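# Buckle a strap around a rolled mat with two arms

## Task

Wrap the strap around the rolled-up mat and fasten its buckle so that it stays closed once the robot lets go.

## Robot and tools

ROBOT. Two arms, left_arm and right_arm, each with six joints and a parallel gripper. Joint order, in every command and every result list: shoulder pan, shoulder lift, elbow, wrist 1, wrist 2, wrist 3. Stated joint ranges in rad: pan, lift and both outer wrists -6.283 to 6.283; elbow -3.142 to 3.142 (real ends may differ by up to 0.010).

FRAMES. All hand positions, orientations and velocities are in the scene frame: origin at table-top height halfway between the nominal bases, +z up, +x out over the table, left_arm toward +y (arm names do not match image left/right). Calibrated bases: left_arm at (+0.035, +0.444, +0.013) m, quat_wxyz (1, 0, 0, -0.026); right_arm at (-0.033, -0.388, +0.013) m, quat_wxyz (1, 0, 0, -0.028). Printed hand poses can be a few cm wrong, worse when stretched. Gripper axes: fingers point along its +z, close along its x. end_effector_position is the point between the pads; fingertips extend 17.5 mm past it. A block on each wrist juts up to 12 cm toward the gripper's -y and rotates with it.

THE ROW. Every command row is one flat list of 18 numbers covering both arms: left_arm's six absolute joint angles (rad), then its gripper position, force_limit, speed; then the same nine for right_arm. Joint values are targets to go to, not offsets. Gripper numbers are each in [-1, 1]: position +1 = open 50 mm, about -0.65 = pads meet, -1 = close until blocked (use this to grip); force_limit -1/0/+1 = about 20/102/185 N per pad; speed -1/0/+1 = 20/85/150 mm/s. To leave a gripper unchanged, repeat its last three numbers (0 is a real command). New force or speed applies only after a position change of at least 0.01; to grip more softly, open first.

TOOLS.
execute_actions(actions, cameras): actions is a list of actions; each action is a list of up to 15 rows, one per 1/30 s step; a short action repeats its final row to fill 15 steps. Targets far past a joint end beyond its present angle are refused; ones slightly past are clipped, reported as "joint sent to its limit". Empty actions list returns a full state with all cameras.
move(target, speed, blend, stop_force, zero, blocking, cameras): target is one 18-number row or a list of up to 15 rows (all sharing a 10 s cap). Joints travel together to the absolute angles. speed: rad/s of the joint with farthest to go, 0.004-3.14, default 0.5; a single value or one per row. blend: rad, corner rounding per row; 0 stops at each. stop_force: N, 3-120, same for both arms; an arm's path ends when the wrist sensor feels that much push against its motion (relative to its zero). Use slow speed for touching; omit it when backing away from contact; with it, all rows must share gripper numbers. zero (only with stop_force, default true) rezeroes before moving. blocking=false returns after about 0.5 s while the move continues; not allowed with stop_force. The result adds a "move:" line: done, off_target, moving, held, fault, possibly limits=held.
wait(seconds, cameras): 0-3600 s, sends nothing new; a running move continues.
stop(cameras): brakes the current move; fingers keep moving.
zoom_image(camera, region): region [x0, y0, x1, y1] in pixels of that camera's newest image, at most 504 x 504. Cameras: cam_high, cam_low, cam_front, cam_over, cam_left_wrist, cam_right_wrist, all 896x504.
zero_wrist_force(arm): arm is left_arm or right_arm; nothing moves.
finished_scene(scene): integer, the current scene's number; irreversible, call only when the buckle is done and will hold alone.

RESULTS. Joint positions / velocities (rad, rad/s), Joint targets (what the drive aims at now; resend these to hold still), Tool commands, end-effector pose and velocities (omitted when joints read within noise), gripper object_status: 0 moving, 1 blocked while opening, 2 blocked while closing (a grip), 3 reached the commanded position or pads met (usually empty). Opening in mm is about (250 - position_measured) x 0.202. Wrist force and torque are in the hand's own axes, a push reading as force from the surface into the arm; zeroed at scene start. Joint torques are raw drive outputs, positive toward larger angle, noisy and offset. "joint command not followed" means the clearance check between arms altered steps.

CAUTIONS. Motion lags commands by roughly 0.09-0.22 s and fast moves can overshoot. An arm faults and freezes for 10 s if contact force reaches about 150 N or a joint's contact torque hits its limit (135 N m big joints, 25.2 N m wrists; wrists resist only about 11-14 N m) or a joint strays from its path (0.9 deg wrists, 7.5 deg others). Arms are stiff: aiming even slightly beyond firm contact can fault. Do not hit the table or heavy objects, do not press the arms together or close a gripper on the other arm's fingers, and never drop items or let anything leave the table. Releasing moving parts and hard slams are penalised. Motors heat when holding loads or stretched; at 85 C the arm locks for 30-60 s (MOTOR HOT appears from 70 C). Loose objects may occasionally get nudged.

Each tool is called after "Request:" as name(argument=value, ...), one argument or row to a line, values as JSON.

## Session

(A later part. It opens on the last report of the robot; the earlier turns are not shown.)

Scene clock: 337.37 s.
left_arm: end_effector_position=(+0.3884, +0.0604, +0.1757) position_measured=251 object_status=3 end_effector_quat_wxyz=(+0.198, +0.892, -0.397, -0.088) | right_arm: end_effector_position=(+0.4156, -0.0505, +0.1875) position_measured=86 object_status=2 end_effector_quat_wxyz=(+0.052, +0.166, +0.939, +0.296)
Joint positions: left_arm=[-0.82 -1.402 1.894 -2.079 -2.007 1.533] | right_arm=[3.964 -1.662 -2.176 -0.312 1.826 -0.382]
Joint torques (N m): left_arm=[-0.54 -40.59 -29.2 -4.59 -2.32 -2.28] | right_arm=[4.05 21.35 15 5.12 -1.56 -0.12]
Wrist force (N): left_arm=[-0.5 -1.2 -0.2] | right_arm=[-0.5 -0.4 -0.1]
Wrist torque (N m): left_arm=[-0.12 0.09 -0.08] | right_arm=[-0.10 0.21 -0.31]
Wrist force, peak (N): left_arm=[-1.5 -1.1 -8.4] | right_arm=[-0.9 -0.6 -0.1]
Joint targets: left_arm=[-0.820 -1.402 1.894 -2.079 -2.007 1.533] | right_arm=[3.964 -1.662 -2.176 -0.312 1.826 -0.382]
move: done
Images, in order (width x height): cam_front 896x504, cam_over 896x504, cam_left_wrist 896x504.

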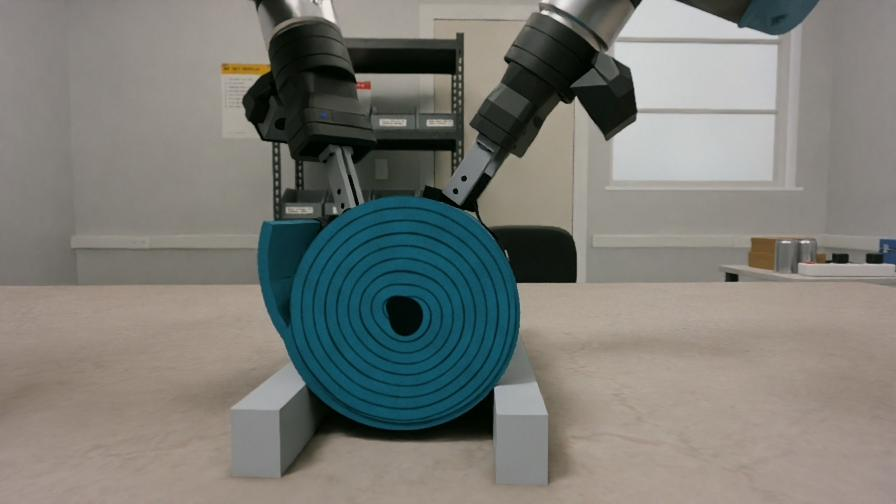

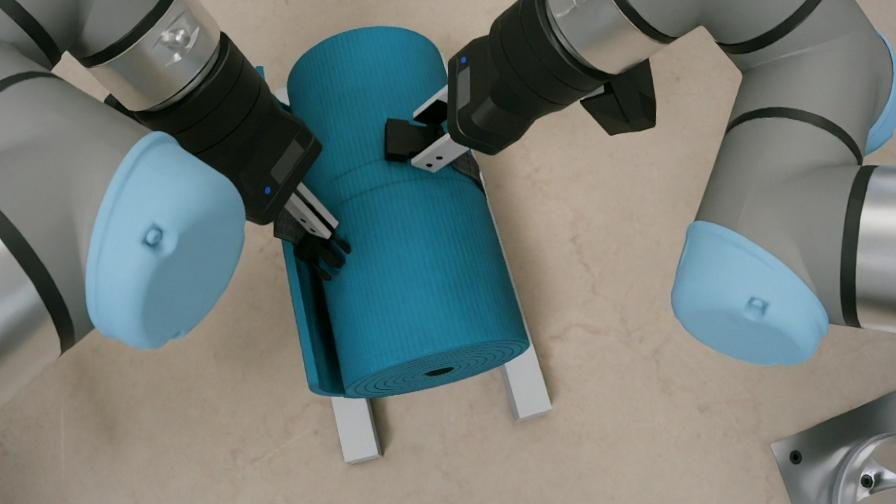

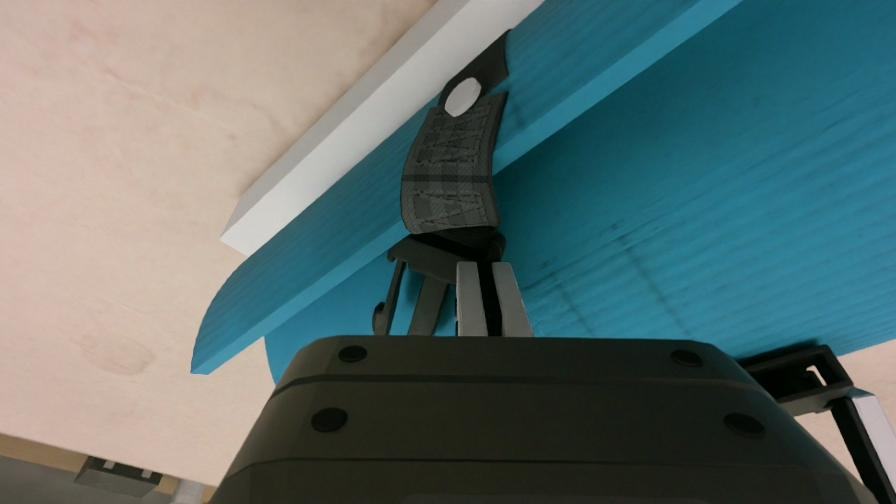

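Request:
move(
  target=[
    [-0.7915,-1.423,1.8347,-1.9852,-2.007,1.5645,-1,-0.5,-1,3.9637,-1.6623,-2.1763,-0.3125,1.8261,-0.3817,-1,-0.5,-0.8],
    [-0.7697,-1.5963,2.2333,-2.6562,-2.0524,1.4647,0.9,-0.5,-0.8,3.9637,-1.6623,-2.1763,-0.3125,1.8261,-0.3817,-1,-0.5,-0.8],
  ],
  speed=0.3,
  cameras=["cam_front","cam_over","cam_left_wrist"],
)

Request:
zoom_image(
  camera="cam_left_wrist",
  region=[340, 100, 640, 350],
)

Scene clock: 363.63 s.
left_arm: end_effector_position=(+0.3813, +0.0911, +0.2031) position_measured=18 object_status=0 end_effector_quat_wxyz=(+0.305, +0.868, -0.381, +0.089) | right_arm: end_effector_position=(+0.4156, -0.0505, +0.1875) position_measured=86 object_status=2 end_effector_quat_wxyz=(+0.052, +0.166, +0.939, +0.296)
Joint positions: left_arm=[-0.77 -1.596 2.233 -2.656 -2.052 1.465] | right_arm=[3.964 -1.662 -2.176 -0.312 1.826 -0.382]
Joint torques (N m): left_arm=[-5.89 -14.01 -17.43 -5.84 0.71 2.3] | right_arm=[4.19 18.91 14.94 5.04 -1.49 -0.16]
Wrist force (N): left_arm=[-0.2 -1.3 0.0] | right_arm=[-0.5 -0.7 -0.1]
Wrist torque (N m): left_arm=[-0.18 0.07 -0.02] | right_arm=[-0.14 0.22 -0.31]
Wrist force, peak (N): left_arm=[-0.8 -1.1 1.9] | right_arm=[-0.7 -0.8 -0.1]
Joint targets: left_arm=[-0.770 -1.596 2.233 -2.656 -2.052 1.465] | right_arm=[3.964 -1.662 -2.176 -0.312 1.826 -0.382]
move: done

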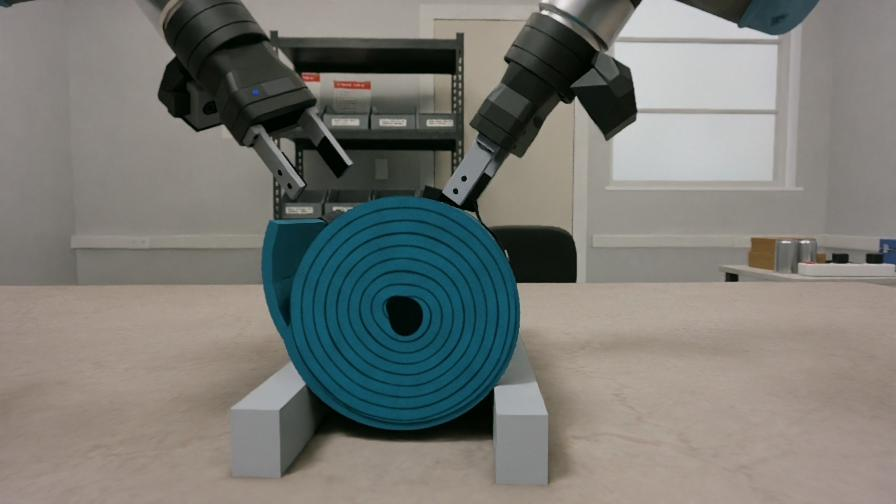

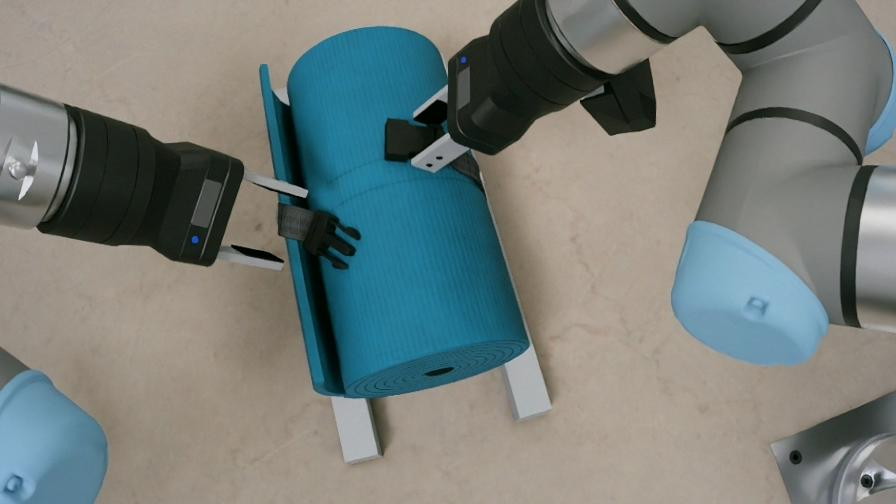

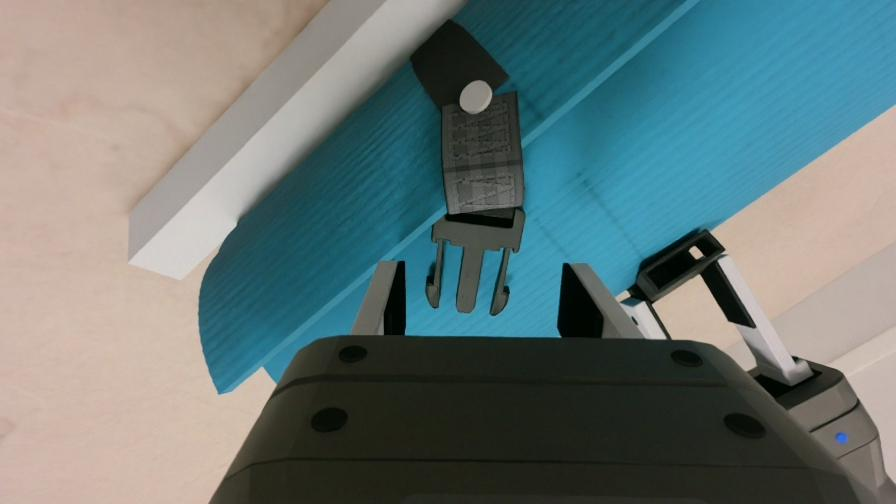

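Scaled by 1.680.

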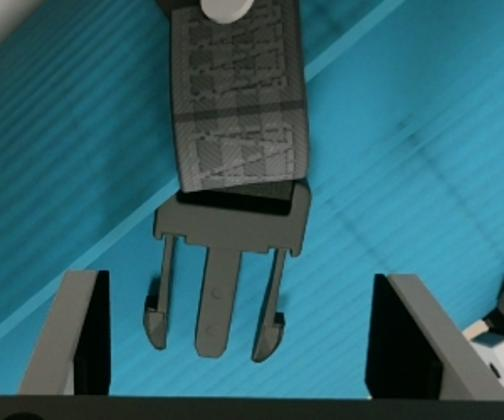

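Request:
move(
  target=[-0.8144,-1.5223,2.2517,-2.7692,-2.0325,1.4197,0.75,-0.5,-0.8,3.9637,-1.6623,-2.1763,-0.3125,1.8261,-0.3817,-1,-0.5,-0.8],
  speed=0.06,
  stop_force=6,
  cameras=["cam_left_wrist","cam_front"],
)

Request:
zoom_image(
  camera="cam_left_wrist",
  region=[340, 100, 640, 350],
)

Scene clock: 376.23 s.
left_arm: end_effector_position=(+0.3785, +0.0746, +0.1835) position_measured=41 object_status=3 end_effector_quat_wxyz=(+0.305, +0.868, -0.381, +0.089) | right_arm: end_effector_position=(+0.4156, -0.0505, +0.1875) position_measured=86 object_status=2 end_effector_quat_wxyz=(+0.052, +0.166, +0.939, +0.296)
Joint positions: left_arm=[-0.803 -1.542 2.247 -2.74 -2.038 1.431] | right_arm=[3.964 -1.662 -2.176 -0.312 1.826 -0.382]
Joint torques (N m): left_arm=[8.74 -21.6 -24.27 -4.31 -1.89 2.66] | right_arm=[4.24 17.55 15.68 5.08 -1.56 -0.31]
Wrist force (N): left_arm=[2.7 1.5 -6.7] | right_arm=[-0.5 -0.6 -0.1]
Wrist torque (N m): left_arm=[-0.14 -0.04 -0.10] | right_arm=[-0.13 0.22 -0.30]
Wrist force, peak (N): left_arm=[4.2 3.5 -10.9] | right_arm=[-0.7 -0.8 -0.1]
Joint targets: left_arm=[-0.803 -1.542 2.247 -2.740 -2.038 1.431] | right_arm=[3.964 -1.662 -2.176 -0.312 1.826 -0.382]
move: contact (left_arm); left_arm: the wrist 1 is farthest, 0.029 rad from its target
Images, in order (width x height): cam_front 896x504, cam_left_wrist 896x504.

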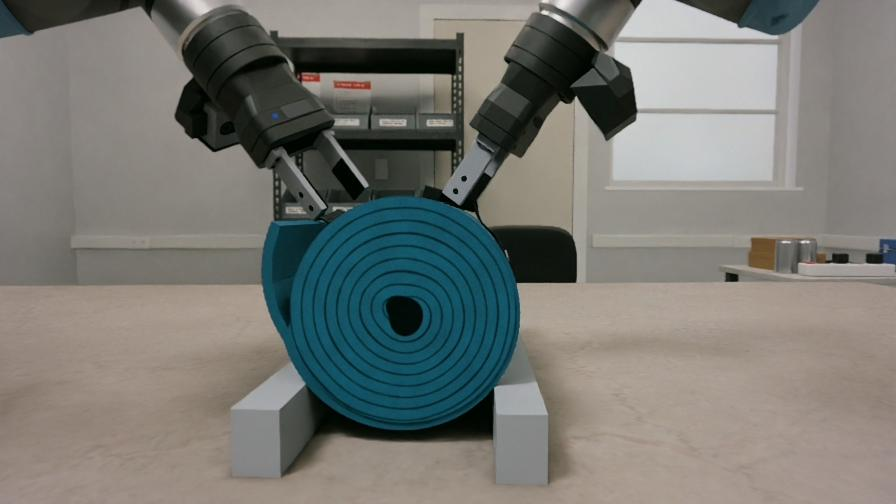

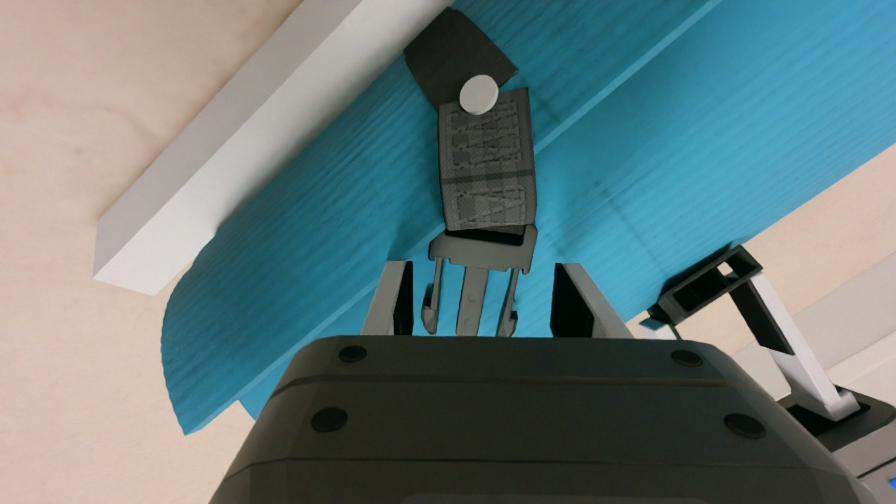

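Scaled by 1.680.

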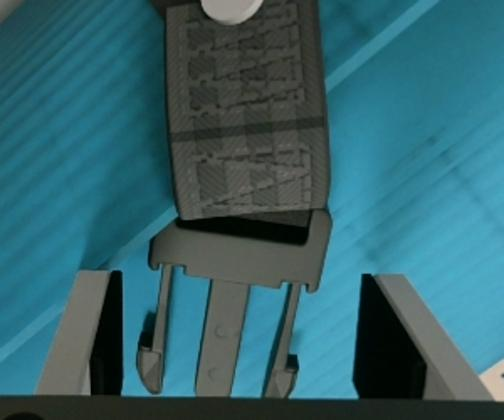

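Request:
move(
  target=[-0.803,-1.542,2.247,-2.740,-2.038,1.431,0.62,-0.5,-0.8,3.9637,-1.6623,-2.1763,-0.3125,1.8261,-0.3817,-1,-0.5,-0.8],
)

Request:
move(
  target=[-0.8144,-1.5223,2.2517,-2.7692,-2.0325,1.4197,0.62,-0.5,-0.8,3.9637,-1.6623,-2.1763,-0.3125,1.8261,-0.3817,-1,-0.5,-0.8],
  speed=0.04,
  stop_force=20,
  cameras=["cam_left_wrist","cam_front"],
)

Request:
zoom_image(
  camera="cam_left_wrist",
  region=[340, 100, 640, 350],
)

Scene clock: 385.10 s.
left_arm: end_effector_position=(+0.3783, +0.0745, +0.1836) position_measured=59 object_status=3 end_effector_quat_wxyz=(+0.305, +0.868, -0.381, +0.089) | right_arm: end_effector_position=(+0.4156, -0.0505, +0.1875) position_measured=86 object_status=2 end_effector_quat_wxyz=(+0.052, +0.166, +0.939, +0.296)
Joint positions: left_arm=[-0.803 -1.542 2.247 -2.74 -2.038 1.431] | right_arm=[3.964 -1.662 -2.176 -0.312 1.826 -0.382]
Joint torques (N m): left_arm=[-7.49 -31.35 -12.67 -5.78 -2.31 -2.6] | right_arm=[3.66 16.65 15.69 4.99 -1.4 -0.31]
Wrist force (N): left_arm=[0.2 -0.5 -1.9] | right_arm=[-0.4 -0.6 -0.1]
Wrist torque (N m): left_arm=[-0.19 0.03 -0.05] | right_arm=[-0.14 0.20 -0.31]
Wrist force, peak (N): left_arm=[2.9 1.5 -7.3] | right_arm=[-0.7 -0.7 -0.2]
Joint targets: left_arm=[-0.803 -1.542 2.247 -2.740 -2.038 1.431] | right_arm=[3.964 -1.662 -2.176 -0.312 1.826 -0.382]
move: done

Scene clock: 386.37 s.
left_arm: end_effector_position=(+0.3779, +0.0723, +0.1811) position_measured=59 object_status=3 end_effector_quat_wxyz=(+0.305, +0.868, -0.381, +0.089) | right_arm: end_effector_position=(+0.4156, -0.0505, +0.1875) position_measured=86 object_status=2 end_effector_quat_wxyz=(+0.052, +0.166, +0.939, +0.296)
Joint positions: left_arm=[-0.807 -1.535 2.249 -2.752 -2.036 1.427] | right_arm=[3.964 -1.662 -2.176 -0.312 1.826 -0.382]
Joint torques (N m): left_arm=[9.51 -16.02 -16.32 1.73 0.38 2.83] | right_arm=[4.2 16.71 15 4.97 -1.48 -0.42]
Wrist force (N): left_arm=[8.0 11.5 -22.3] | right_arm=[-0.6 -0.7 -0.3]
Wrist torque (N m): left_arm=[0.01 -0.38 -0.26] | right_arm=[-0.14 0.24 -0.31]
Wrist force, peak (N): left_arm=[9.2 13.8 -25.3] | right_arm=[-0.6 -0.7 -0.3]
Joint targets: left_arm=[-0.807 -1.535 2.249 -2.752 -2.036 1.427] | right_arm=[3.964 -1.662 -2.176 -0.312 1.826 -0.382]
move: contact (left_arm); left_arm: the wrist 1 is farthest, 0.018 rad from its target
Images, in order (width x height): cam_front 896x504, cam_left_wrist 896x504.

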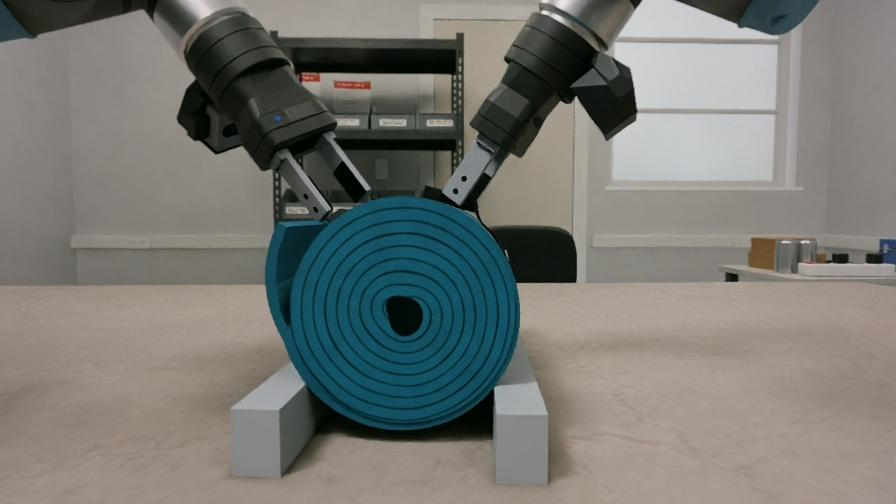

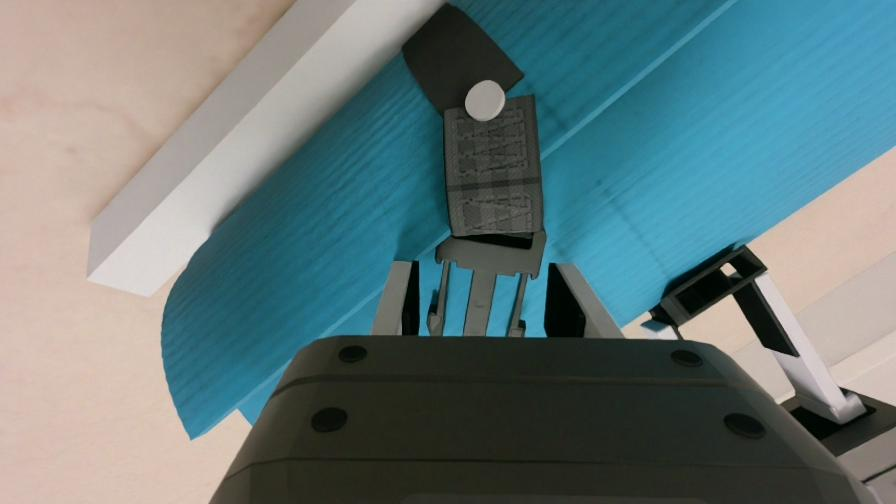

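Scaled by 1.680.

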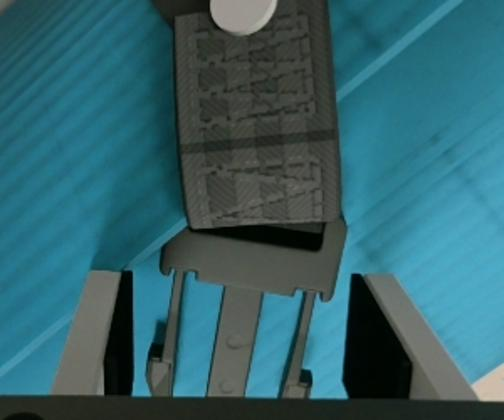

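Request:
move(
  target=[
    [-0.7697,-1.5963,2.2333,-2.6562,-2.0524,1.4647,1,-0.5,-0.8,3.9637,-1.6623,-2.1763,-0.3125,1.8261,-0.3817,-1,-0.5,-0.8],
    [-0.7861,-1.5823,2.2333,-2.678,-2.0452,1.0116,1,-0.5,-0.8,3.9637,-1.6623,-2.1763,-0.3125,1.8261,-0.3817,-1,-0.5,-0.8],
  ],
  speed=0.2,
  cameras=["cam_left_wrist","cam_over"],
)

Request:
move(
  target=[-0.8198,-1.5148,2.2479,-2.7752,-2.0301,0.978,1,-0.5,-0.8,3.9637,-1.6623,-2.1763,-0.3125,1.8261,-0.3817,-1,-0.5,-0.8],
  speed=0.05,
  stop_force=7,
  cameras=["cam_left_wrist","cam_front"],
)

Scene clock: 408.27 s.
left_arm: end_effector_position=(+0.3796, +0.0833, +0.1995) position_measured=3 object_status=3 end_effector_quat_wxyz=(+0.317, +0.930, -0.184, +0.021) | right_arm: end_effector_position=(+0.4156, -0.0505, +0.1875) position_measured=86 object_status=2 end_effector_quat_wxyz=(+0.052, +0.166, +0.939, +0.296)
Joint positions: left_arm=[-0.786 -1.582 2.233 -2.678 -2.045 1.012] | right_arm=[3.964 -1.662 -2.176 -0.312 1.826 -0.382]
Joint torques (N m): left_arm=[0.11 -20.99 -13.59 -3.97 0.13 1.91] | right_arm=[3.87 16.55 15.03 4.95 -1.38 -0.43]
Wrist force (N): left_arm=[-0.8 -1.3 0.0] | right_arm=[-0.5 -0.7 -0.1]
Wrist torque (N m): left_arm=[-0.15 0.17 -0.18] | right_arm=[-0.15 0.22 -0.31]
Wrist force, peak (N): left_arm=[9.6 10.7 -22.7] | right_arm=[-0.6 -0.8 -0.2]
Joint targets: left_arm=[-0.786 -1.582 2.233 -2.678 -2.045 1.012] | right_arm=[3.964 -1.662 -2.176 -0.312 1.826 -0.382]
move: done
Images, in order (width x height): cam_over 896x504, cam_left_wrist 896x504.

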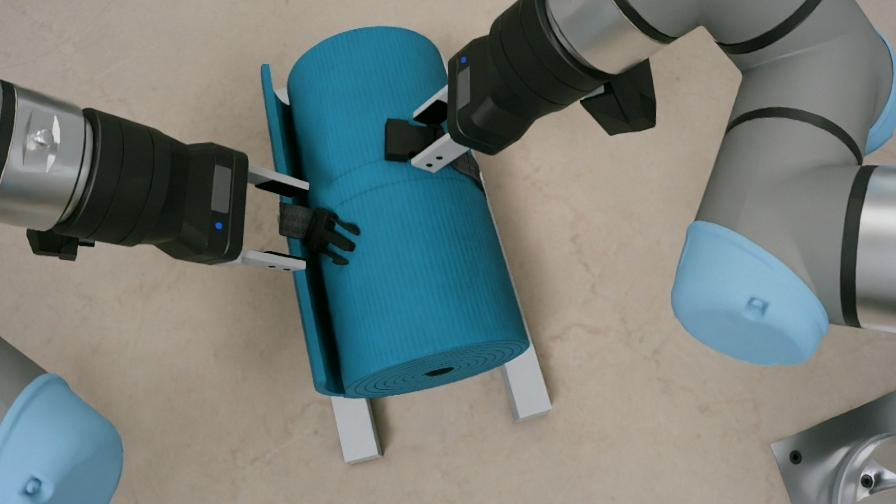

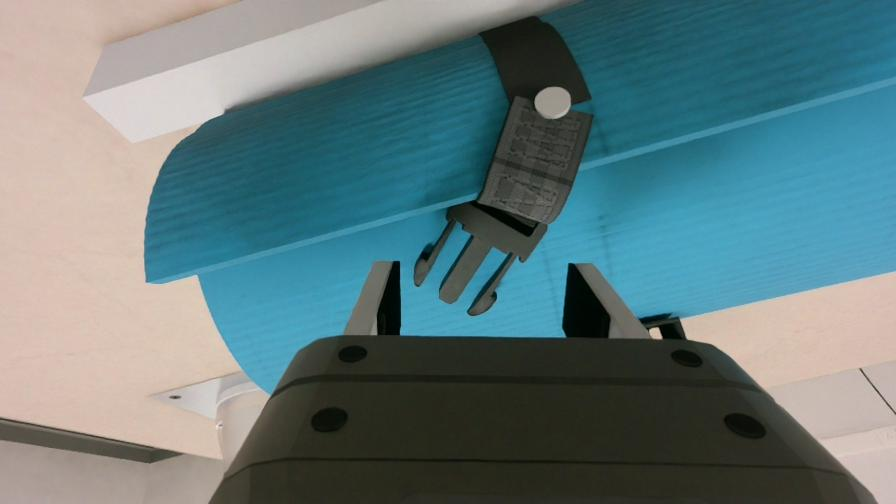

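Scene clock: 411.37 s.
left_arm: end_effector_position=(+0.3772, +0.0655, +0.1754) position_measured=3 object_status=3 end_effector_quat_wxyz=(+0.317, +0.930, -0.184, +0.021) | right_arm: end_effector_position=(+0.4156, -0.0505, +0.1875) position_measured=86 object_status=2 end_effector_quat_wxyz=(+0.052, +0.166, +0.939, +0.296)
Joint positions: left_arm=[-0.82 -1.515 2.248 -2.775 -2.03 0.978] | right_arm=[3.964 -1.662 -2.176 -0.312 1.826 -0.382]
Joint torques (N m): left_arm=[9.14 -32.53 -25.71 -1.28 -2.47 2.12] | right_arm=[4.12 16.11 15.95 5.03 -1.43 -0.65]
Wrist force (N): left_arm=[-0.6 -1.5 0.4] | right_arm=[-0.6 -0.4 -0.1]
Wrist torque (N m): left_arm=[-0.19 0.13 -0.05] | right_arm=[-0.09 0.23 -0.31]
Wrist force, peak (N): left_arm=[-0.7 -1.6 0.4] | right_arm=[-0.8 -0.8 -0.2]
Joint targets: left_arm=[-0.820 -1.515 2.248 -2.775 -2.030 0.978] | right_arm=[3.964 -1.662 -2.176 -0.312 1.826 -0.382]
move: done
Images, in order (width x height): cam_front 896x504, cam_left_wrist 896x504.

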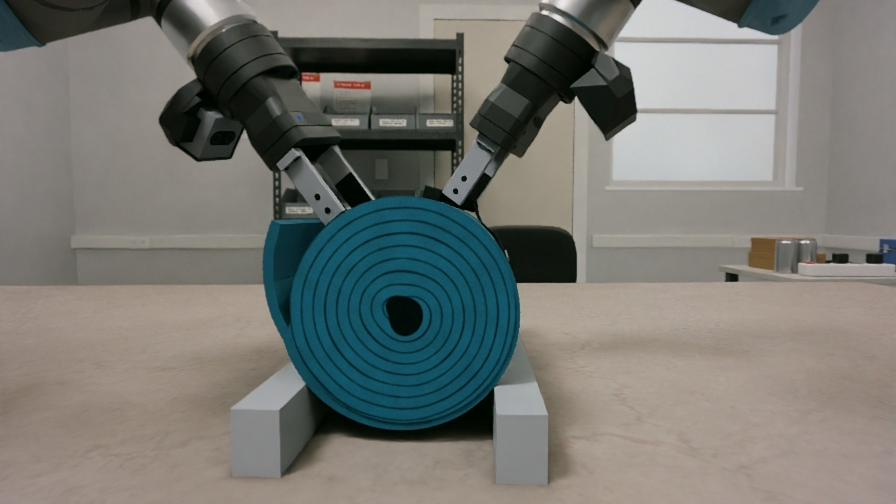

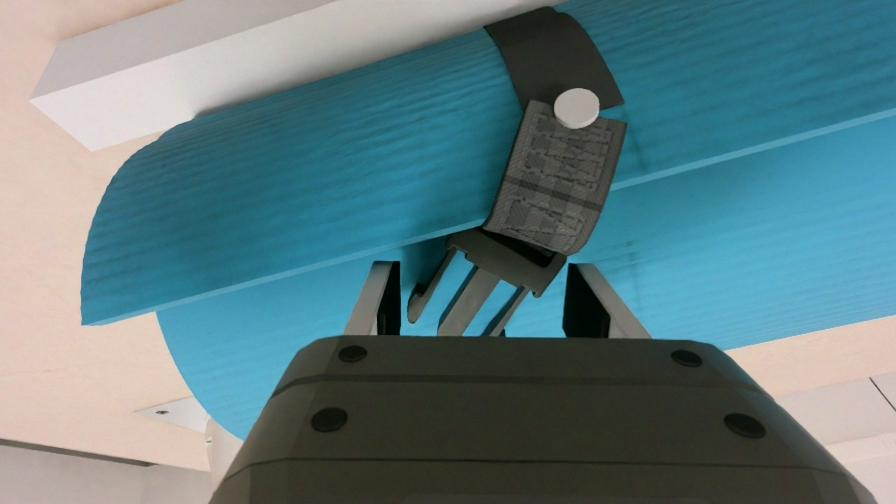

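Request:
move(
  target=[-0.8179,-1.489,2.2314,-2.7837,-2.0311,0.9799,1,-0.5,-0.8,3.9637,-1.6623,-2.1763,-0.3125,1.8261,-0.3817,-1,-0.5,-0.8],
  speed=0.05,
  stop_force=8,
  cameras=["cam_left_wrist","cam_front"],
)

Request:
zoom_image(
  camera="cam_left_wrist",
  region=[340, 180, 640, 350],
)

Scene clock: 421.03 s.
left_arm: end_effector_position=(+0.3830, +0.0598, +0.1720) position_measured=3 object_status=3 end_effector_quat_wxyz=(+0.317, +0.930, -0.184, +0.021) | right_arm: end_effector_position=(+0.4156, -0.0505, +0.1875) position_measured=86 object_status=2 end_effector_quat_wxyz=(+0.052, +0.166, +0.939, +0.296)
Joint positions: left_arm=[-0.818 -1.49 2.232 -2.783 -2.031 0.98] | right_arm=[3.964 -1.662 -2.176 -0.312 1.826 -0.382]
Joint torques (N m): left_arm=[-8.26 -31.78 -12.45 -0.93 1.02 -1.85] | right_arm=[3.49 16.6 15.67 5 -1.45 -0.56]
Wrist force (N): left_arm=[-1.9 -2.2 -7.0] | right_arm=[-0.6 -0.6 -0.2]
Wrist torque (N m): left_arm=[-0.22 -0.06 -0.16] | right_arm=[-0.13 0.23 -0.31]
Wrist force, peak (N): left_arm=[-5.8 -2.5 -13.2] | right_arm=[-0.6 -0.8 -0.2]
Joint targets: left_arm=[-0.818 -1.490 2.232 -2.783 -2.031 0.980] | right_arm=[3.964 -1.662 -2.176 -0.312 1.826 -0.382]
move: contact (left_arm)
Images, in order (width x height): cam_front 896x504, cam_left_wrist 896x504.

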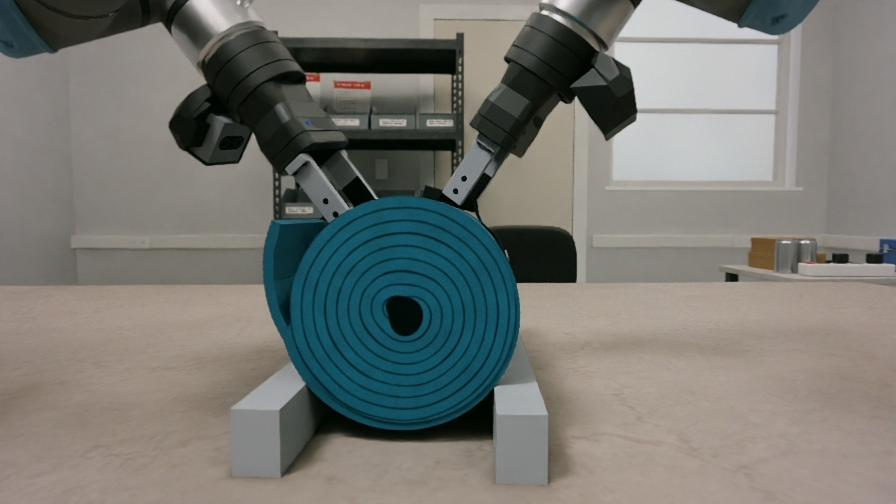

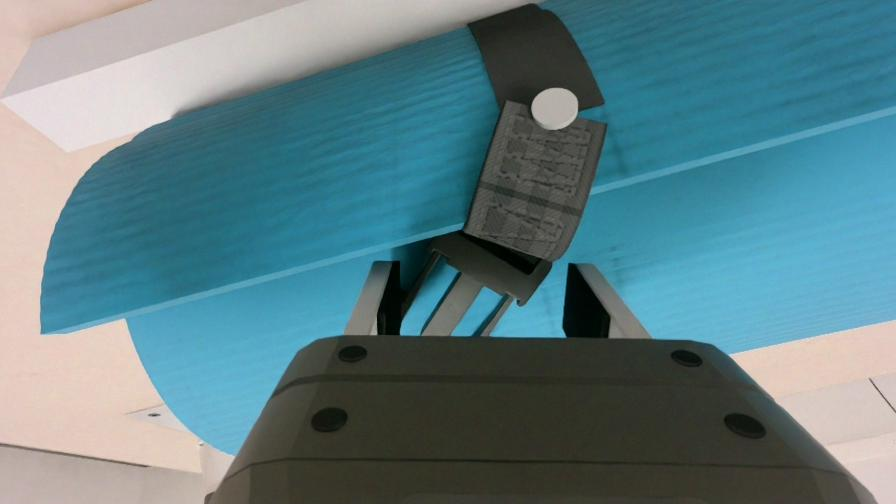

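Scaled by 1.680.

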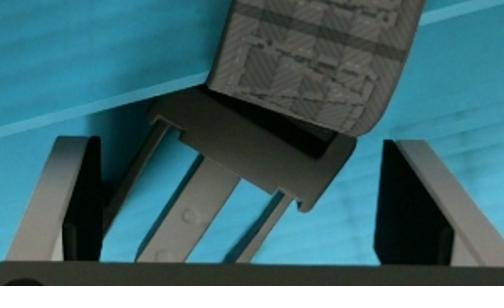

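Request:
move(
  target=[-0.8179,-1.49,2.232,-2.783,-2.0311,0.9799,-1,-0.7,-1,3.9637,-1.6623,-2.1763,-0.3125,1.8261,-0.3817,-1,-0.5,-0.8],
  cameras=["cam_left_wrist","cam_over","cam_front"],
)

Request:
zoom_image(
  camera="cam_left_wrist",
  region=[340, 180, 640, 350],
)

Scene clock: 426.80 s.
left_arm: end_effector_position=(+0.3829, +0.0599, +0.1720) position_measured=250 object_status=3 end_effector_quat_wxyz=(+0.317, +0.930, -0.184, +0.021) | right_arm: end_effector_position=(+0.4156, -0.0505, +0.1875) position_measured=86 object_status=2 end_effector_quat_wxyz=(+0.052, +0.166, +0.939, +0.296)
Joint positions: left_arm=[-0.818 -1.49 2.232 -2.783 -2.031 0.98] | right_arm=[3.964 -1.662 -2.176 -0.312 1.826 -0.382]
Joint torques (N m): left_arm=[-28.63 14.82 -2.07 3.93 0.45 1.7] | right_arm=[4.1 16.17 15.19 4.92 -1.43 -0.8]
Wrist force (N): left_arm=[-11.3 -3.4 -89.3] | right_arm=[-0.6 -0.5 -0.1]
Wrist torque (N m): left_arm=[-0.05 0.03 -0.26] | right_arm=[-0.11 0.23 -0.31]
Wrist force, peak (N): left_arm=[-13.1 -3.5 -89.1] | right_arm=[-0.9 -0.6 -0.1]
Joint targets: left_arm=[-0.818 -1.490 2.232 -2.783 -2.031 0.980] | right_arm=[3.964 -1.662 -2.176 -0.312 1.826 -0.382]
move: done
Images, in order (width x height): cam_front 896x504, cam_over 896x504, cam_left_wrist 896x504.

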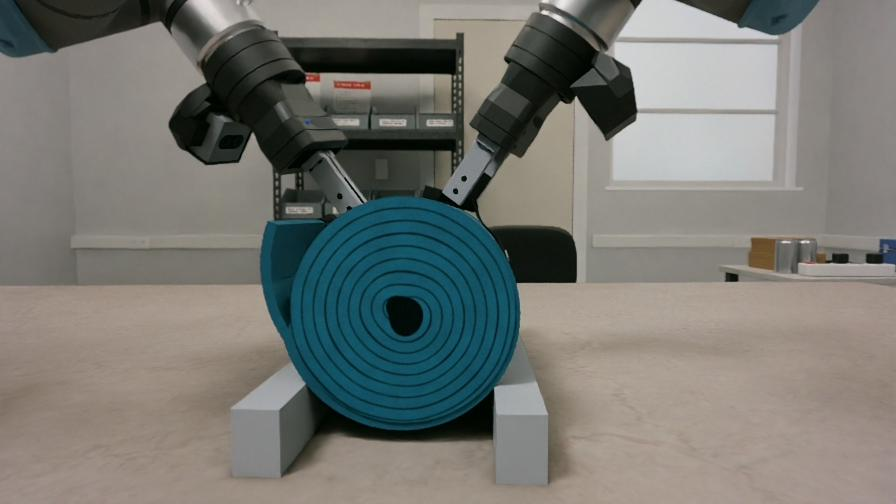

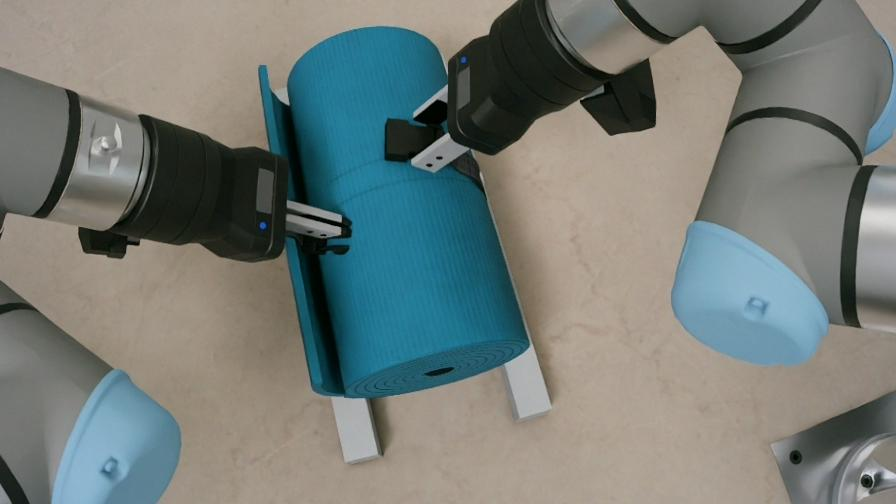

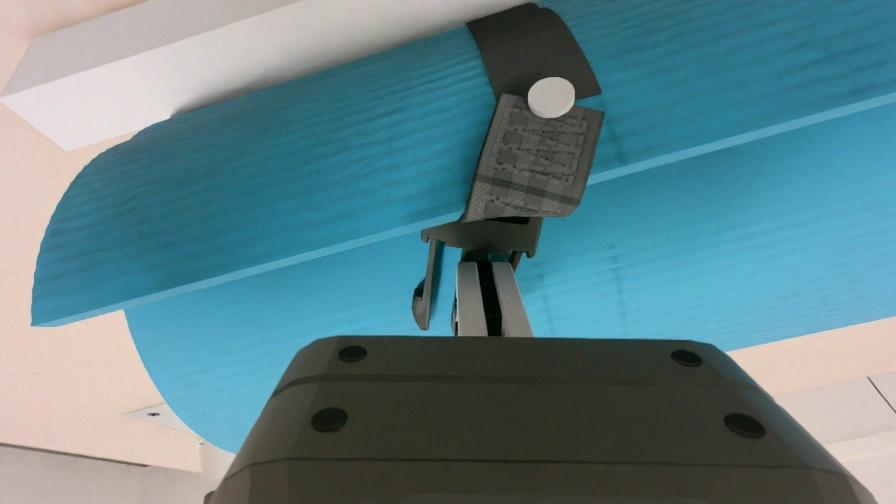

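Scaled by 1.680.

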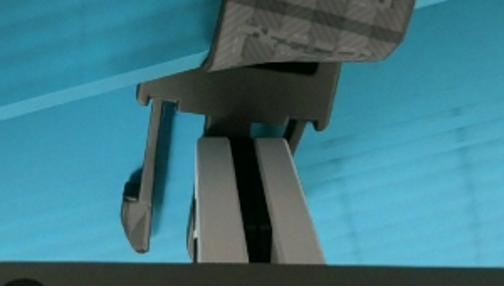

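Request:
move(
  target=[
    [-0.7861,-1.5823,2.2333,-2.678,-2.0452,1.0116,-1,-0.7,-1,3.9637,-1.6623,-2.1763,-0.3125,1.8261,-0.3817,-1,-0.5,-0.8],
    [-0.7861,-1.5823,2.2333,-2.678,-2.0452,1.0116,1,-0.5,-0.5,3.9637,-1.6623,-2.1763,-0.3125,1.8261,-0.3817,-1,-0.5,-0.8],
  ],
  speed=0.1,
  cameras=["cam_left_wrist","cam_over"],
)

Request:
zoom_image(
  camera="cam_left_wrist",
  region=[340, 150, 640, 350],
)

Scene clock: 446.83 s.
left_arm: end_effector_position=(+0.3796, +0.0833, +0.1995) position_measured=3 object_status=3 end_effector_quat_wxyz=(+0.317, +0.930, -0.184, +0.021) | right_arm: end_effector_position=(+0.4156, -0.0505, +0.1875) position_measured=86 object_status=2 end_effector_quat_wxyz=(+0.052, +0.166, +0.939, +0.296)
Joint positions: left_arm=[-0.786 -1.582 2.233 -2.678 -2.045 1.012] | right_arm=[3.964 -1.662 -2.176 -0.312 1.826 -0.382]
Joint torques (N m): left_arm=[-8.21 -14.16 -18.17 -5.88 0.68 -2.48] | right_arm=[3.81 16.55 15.42 4.97 -1.4 -0.92]
Wrist force (N): left_arm=[-0.9 -1.3 0.2] | right_arm=[-0.6 -0.5 -0.1]
Wrist torque (N m): left_arm=[-0.14 0.18 -0.18] | right_arm=[-0.12 0.24 -0.31]
Wrist force, peak (N): left_arm=[-11.7 -3.6 -90.5] | right_arm=[-0.7 -0.7 -0.2]
Joint targets: left_arm=[-0.786 -1.582 2.233 -2.678 -2.045 1.012] | right_arm=[3.964 -1.662 -2.176 -0.312 1.826 -0.382]
move: done
Images, in order (width x height): cam_over 896x504, cam_left_wrist 896x504.

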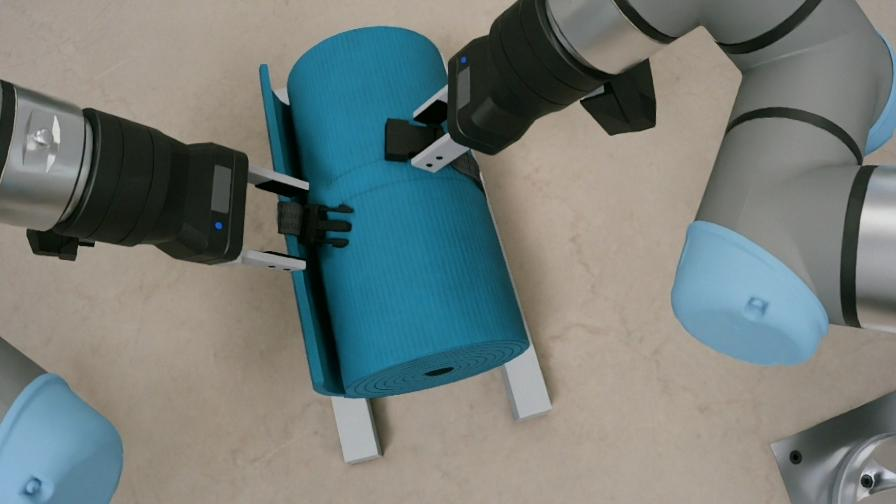

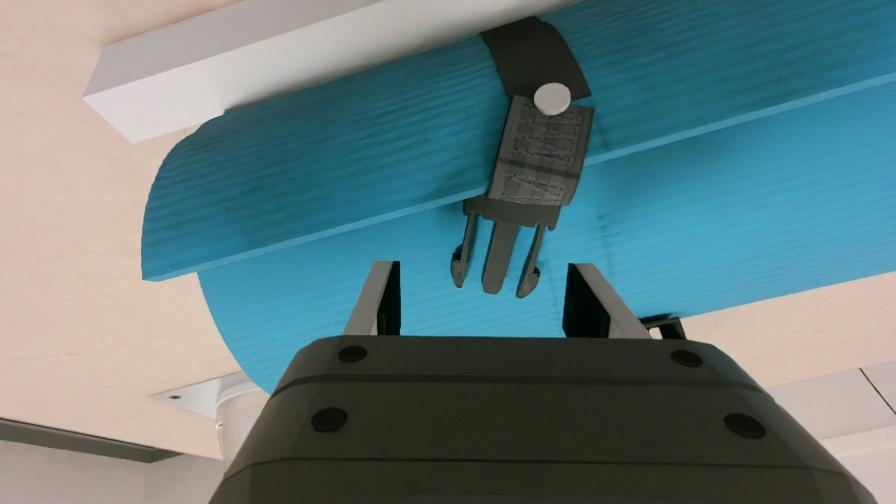

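Scaled by 1.680.

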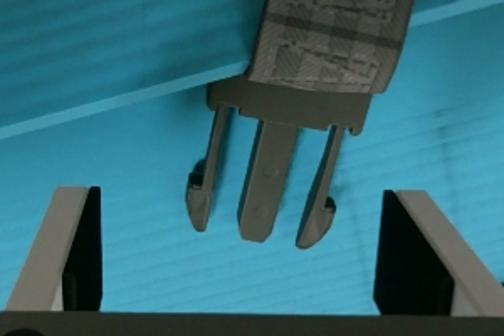

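Request:
move(
  target=[-0.7625,-1.5241,2.2193,-2.7111,-2.0556,1.0355,1,-0.5,-0.5,3.9637,-1.6623,-2.1763,-0.3125,1.8261,-0.3817,-1,-0.5,-0.8],
  speed=0.15,
)

Request:
move(
  target=[-0.7889,-1.471,2.2287,-2.7859,-2.044,1.0089,1,-0.5,-0.5,3.9637,-1.6623,-2.1763,-0.3125,1.8261,-0.3817,-1,-0.5,-0.8],
  speed=0.05,
  stop_force=9,
  cameras=["cam_left_wrist","cam_front","cam_over"],
)

Request:
zoom_image(
  camera="cam_left_wrist",
  region=[340, 150, 640, 350],
)

Scene clock: 459.73 s.
left_arm: end_effector_position=(+0.3943, +0.0815, +0.1847) position_measured=3 object_status=3 end_effector_quat_wxyz=(+0.317, +0.930, -0.184, +0.021) | right_arm: end_effector_position=(+0.4156, -0.0505, +0.1875) position_measured=86 object_status=2 end_effector_quat_wxyz=(+0.052, +0.166, +0.939, +0.296)
Joint positions: left_arm=[-0.762 -1.524 2.219 -2.711 -2.056 1.036] | right_arm=[3.964 -1.662 -2.176 -0.312 1.826 -0.382]
Joint torques (N m): left_arm=[-8.09 -34.02 -13.11 -1.29 0.67 -2.41] | right_arm=[3.78 16.51 15.26 5.05 -1.3 -0.77]
Wrist force (N): left_arm=[-0.8 -1.3 0.2] | right_arm=[-0.4 -0.7 -0.2]
Wrist torque (N m): left_arm=[-0.15 0.17 -0.17] | right_arm=[-0.14 0.21 -0.31]
Wrist force, peak (N): left_arm=[-0.3 -1.9 0.7] | right_arm=[-0.7 -0.7 -0.1]
Joint targets: left_arm=[-0.762 -1.524 2.219 -2.711 -2.056 1.036] | right_arm=[3.964 -1.662 -2.176 -0.312 1.826 -0.382]
move: done

Scene clock: 461.23 s.
left_arm: end_effector_position=(+0.3938, +0.0768, +0.1785) position_measured=3 object_status=3 end_effector_quat_wxyz=(+0.317, +0.930, -0.184, +0.021) | right_arm: end_effector_position=(+0.4156, -0.0505, +0.1875) position_measured=86 object_status=2 end_effector_quat_wxyz=(+0.052, +0.166, +0.939, +0.296)
Joint positions: left_arm=[-0.771 -1.507 2.222 -2.735 -2.052 1.027] | right_arm=[3.964 -1.662 -2.176 -0.312 1.826 -0.382]
Joint torques (N m): left_arm=[10.05 -24.88 -23.66 -3.5 -1.4 2.36] | right_arm=[3.54 17.02 15.31 5.06 -1.27 -0.87]
Wrist force (N): left_arm=[0.2 4.9 -9.2] | right_arm=[-0.5 -0.4 -0.3]
Wrist torque (N m): left_arm=[-0.05 -0.13 -0.26] | right_arm=[-0.10 0.21 -0.31]
Wrist force, peak (N): left_arm=[-0.3 7.8 -12.7] | right_arm=[-0.7 -0.7 -0.2]
Joint targets: left_arm=[-0.771 -1.507 2.222 -2.735 -2.052 1.027] | right_arm=[3.964 -1.662 -2.176 -0.312 1.826 -0.382]
move: contact (left_arm); left_arm: the wrist 1 is farthest, 0.051 rad from its target
Images, in order (width x height): cam_front 896x504, cam_over 896x504, cam_left_wrist 896x504.

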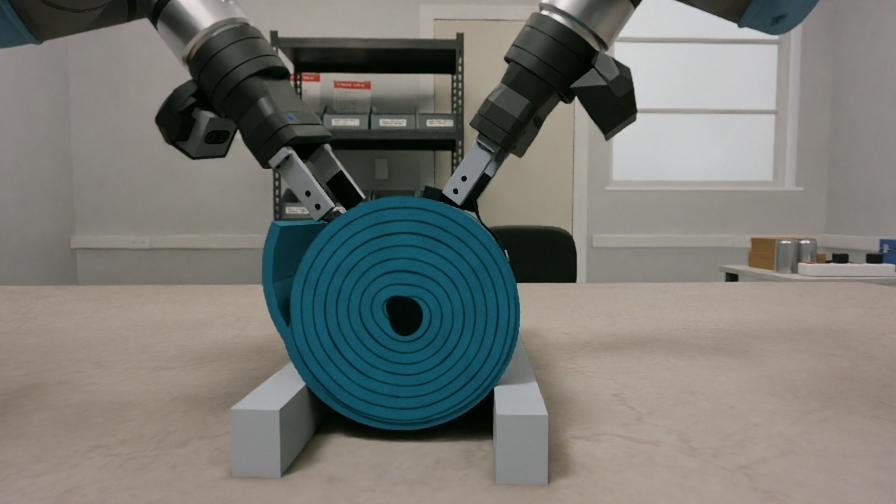

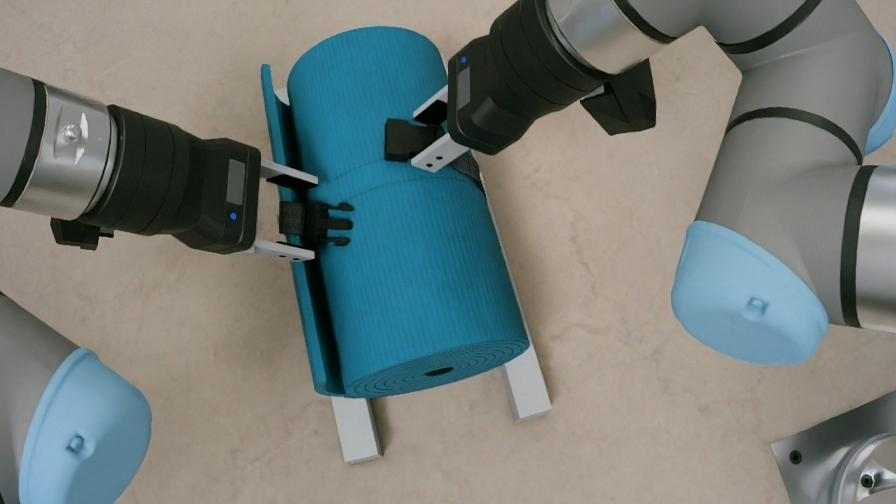

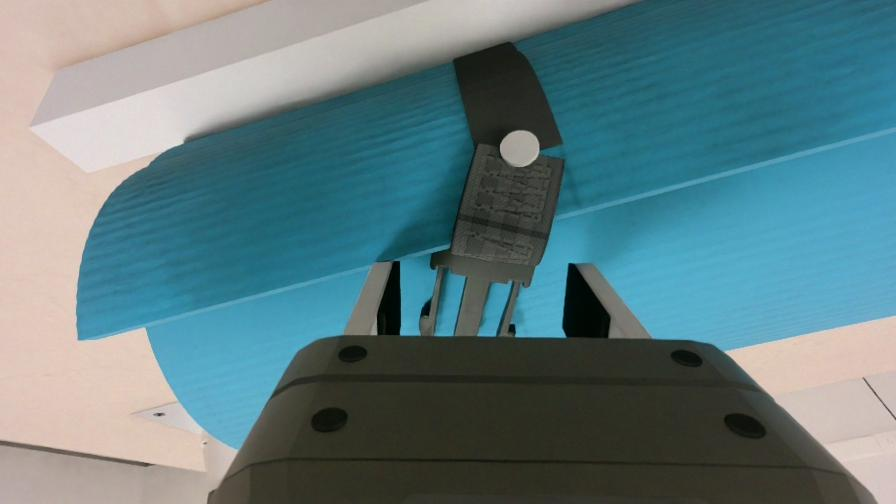

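Scaled by 1.680.

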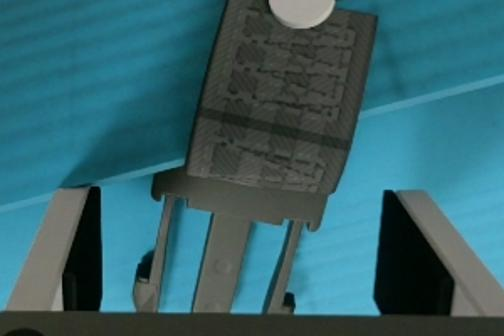

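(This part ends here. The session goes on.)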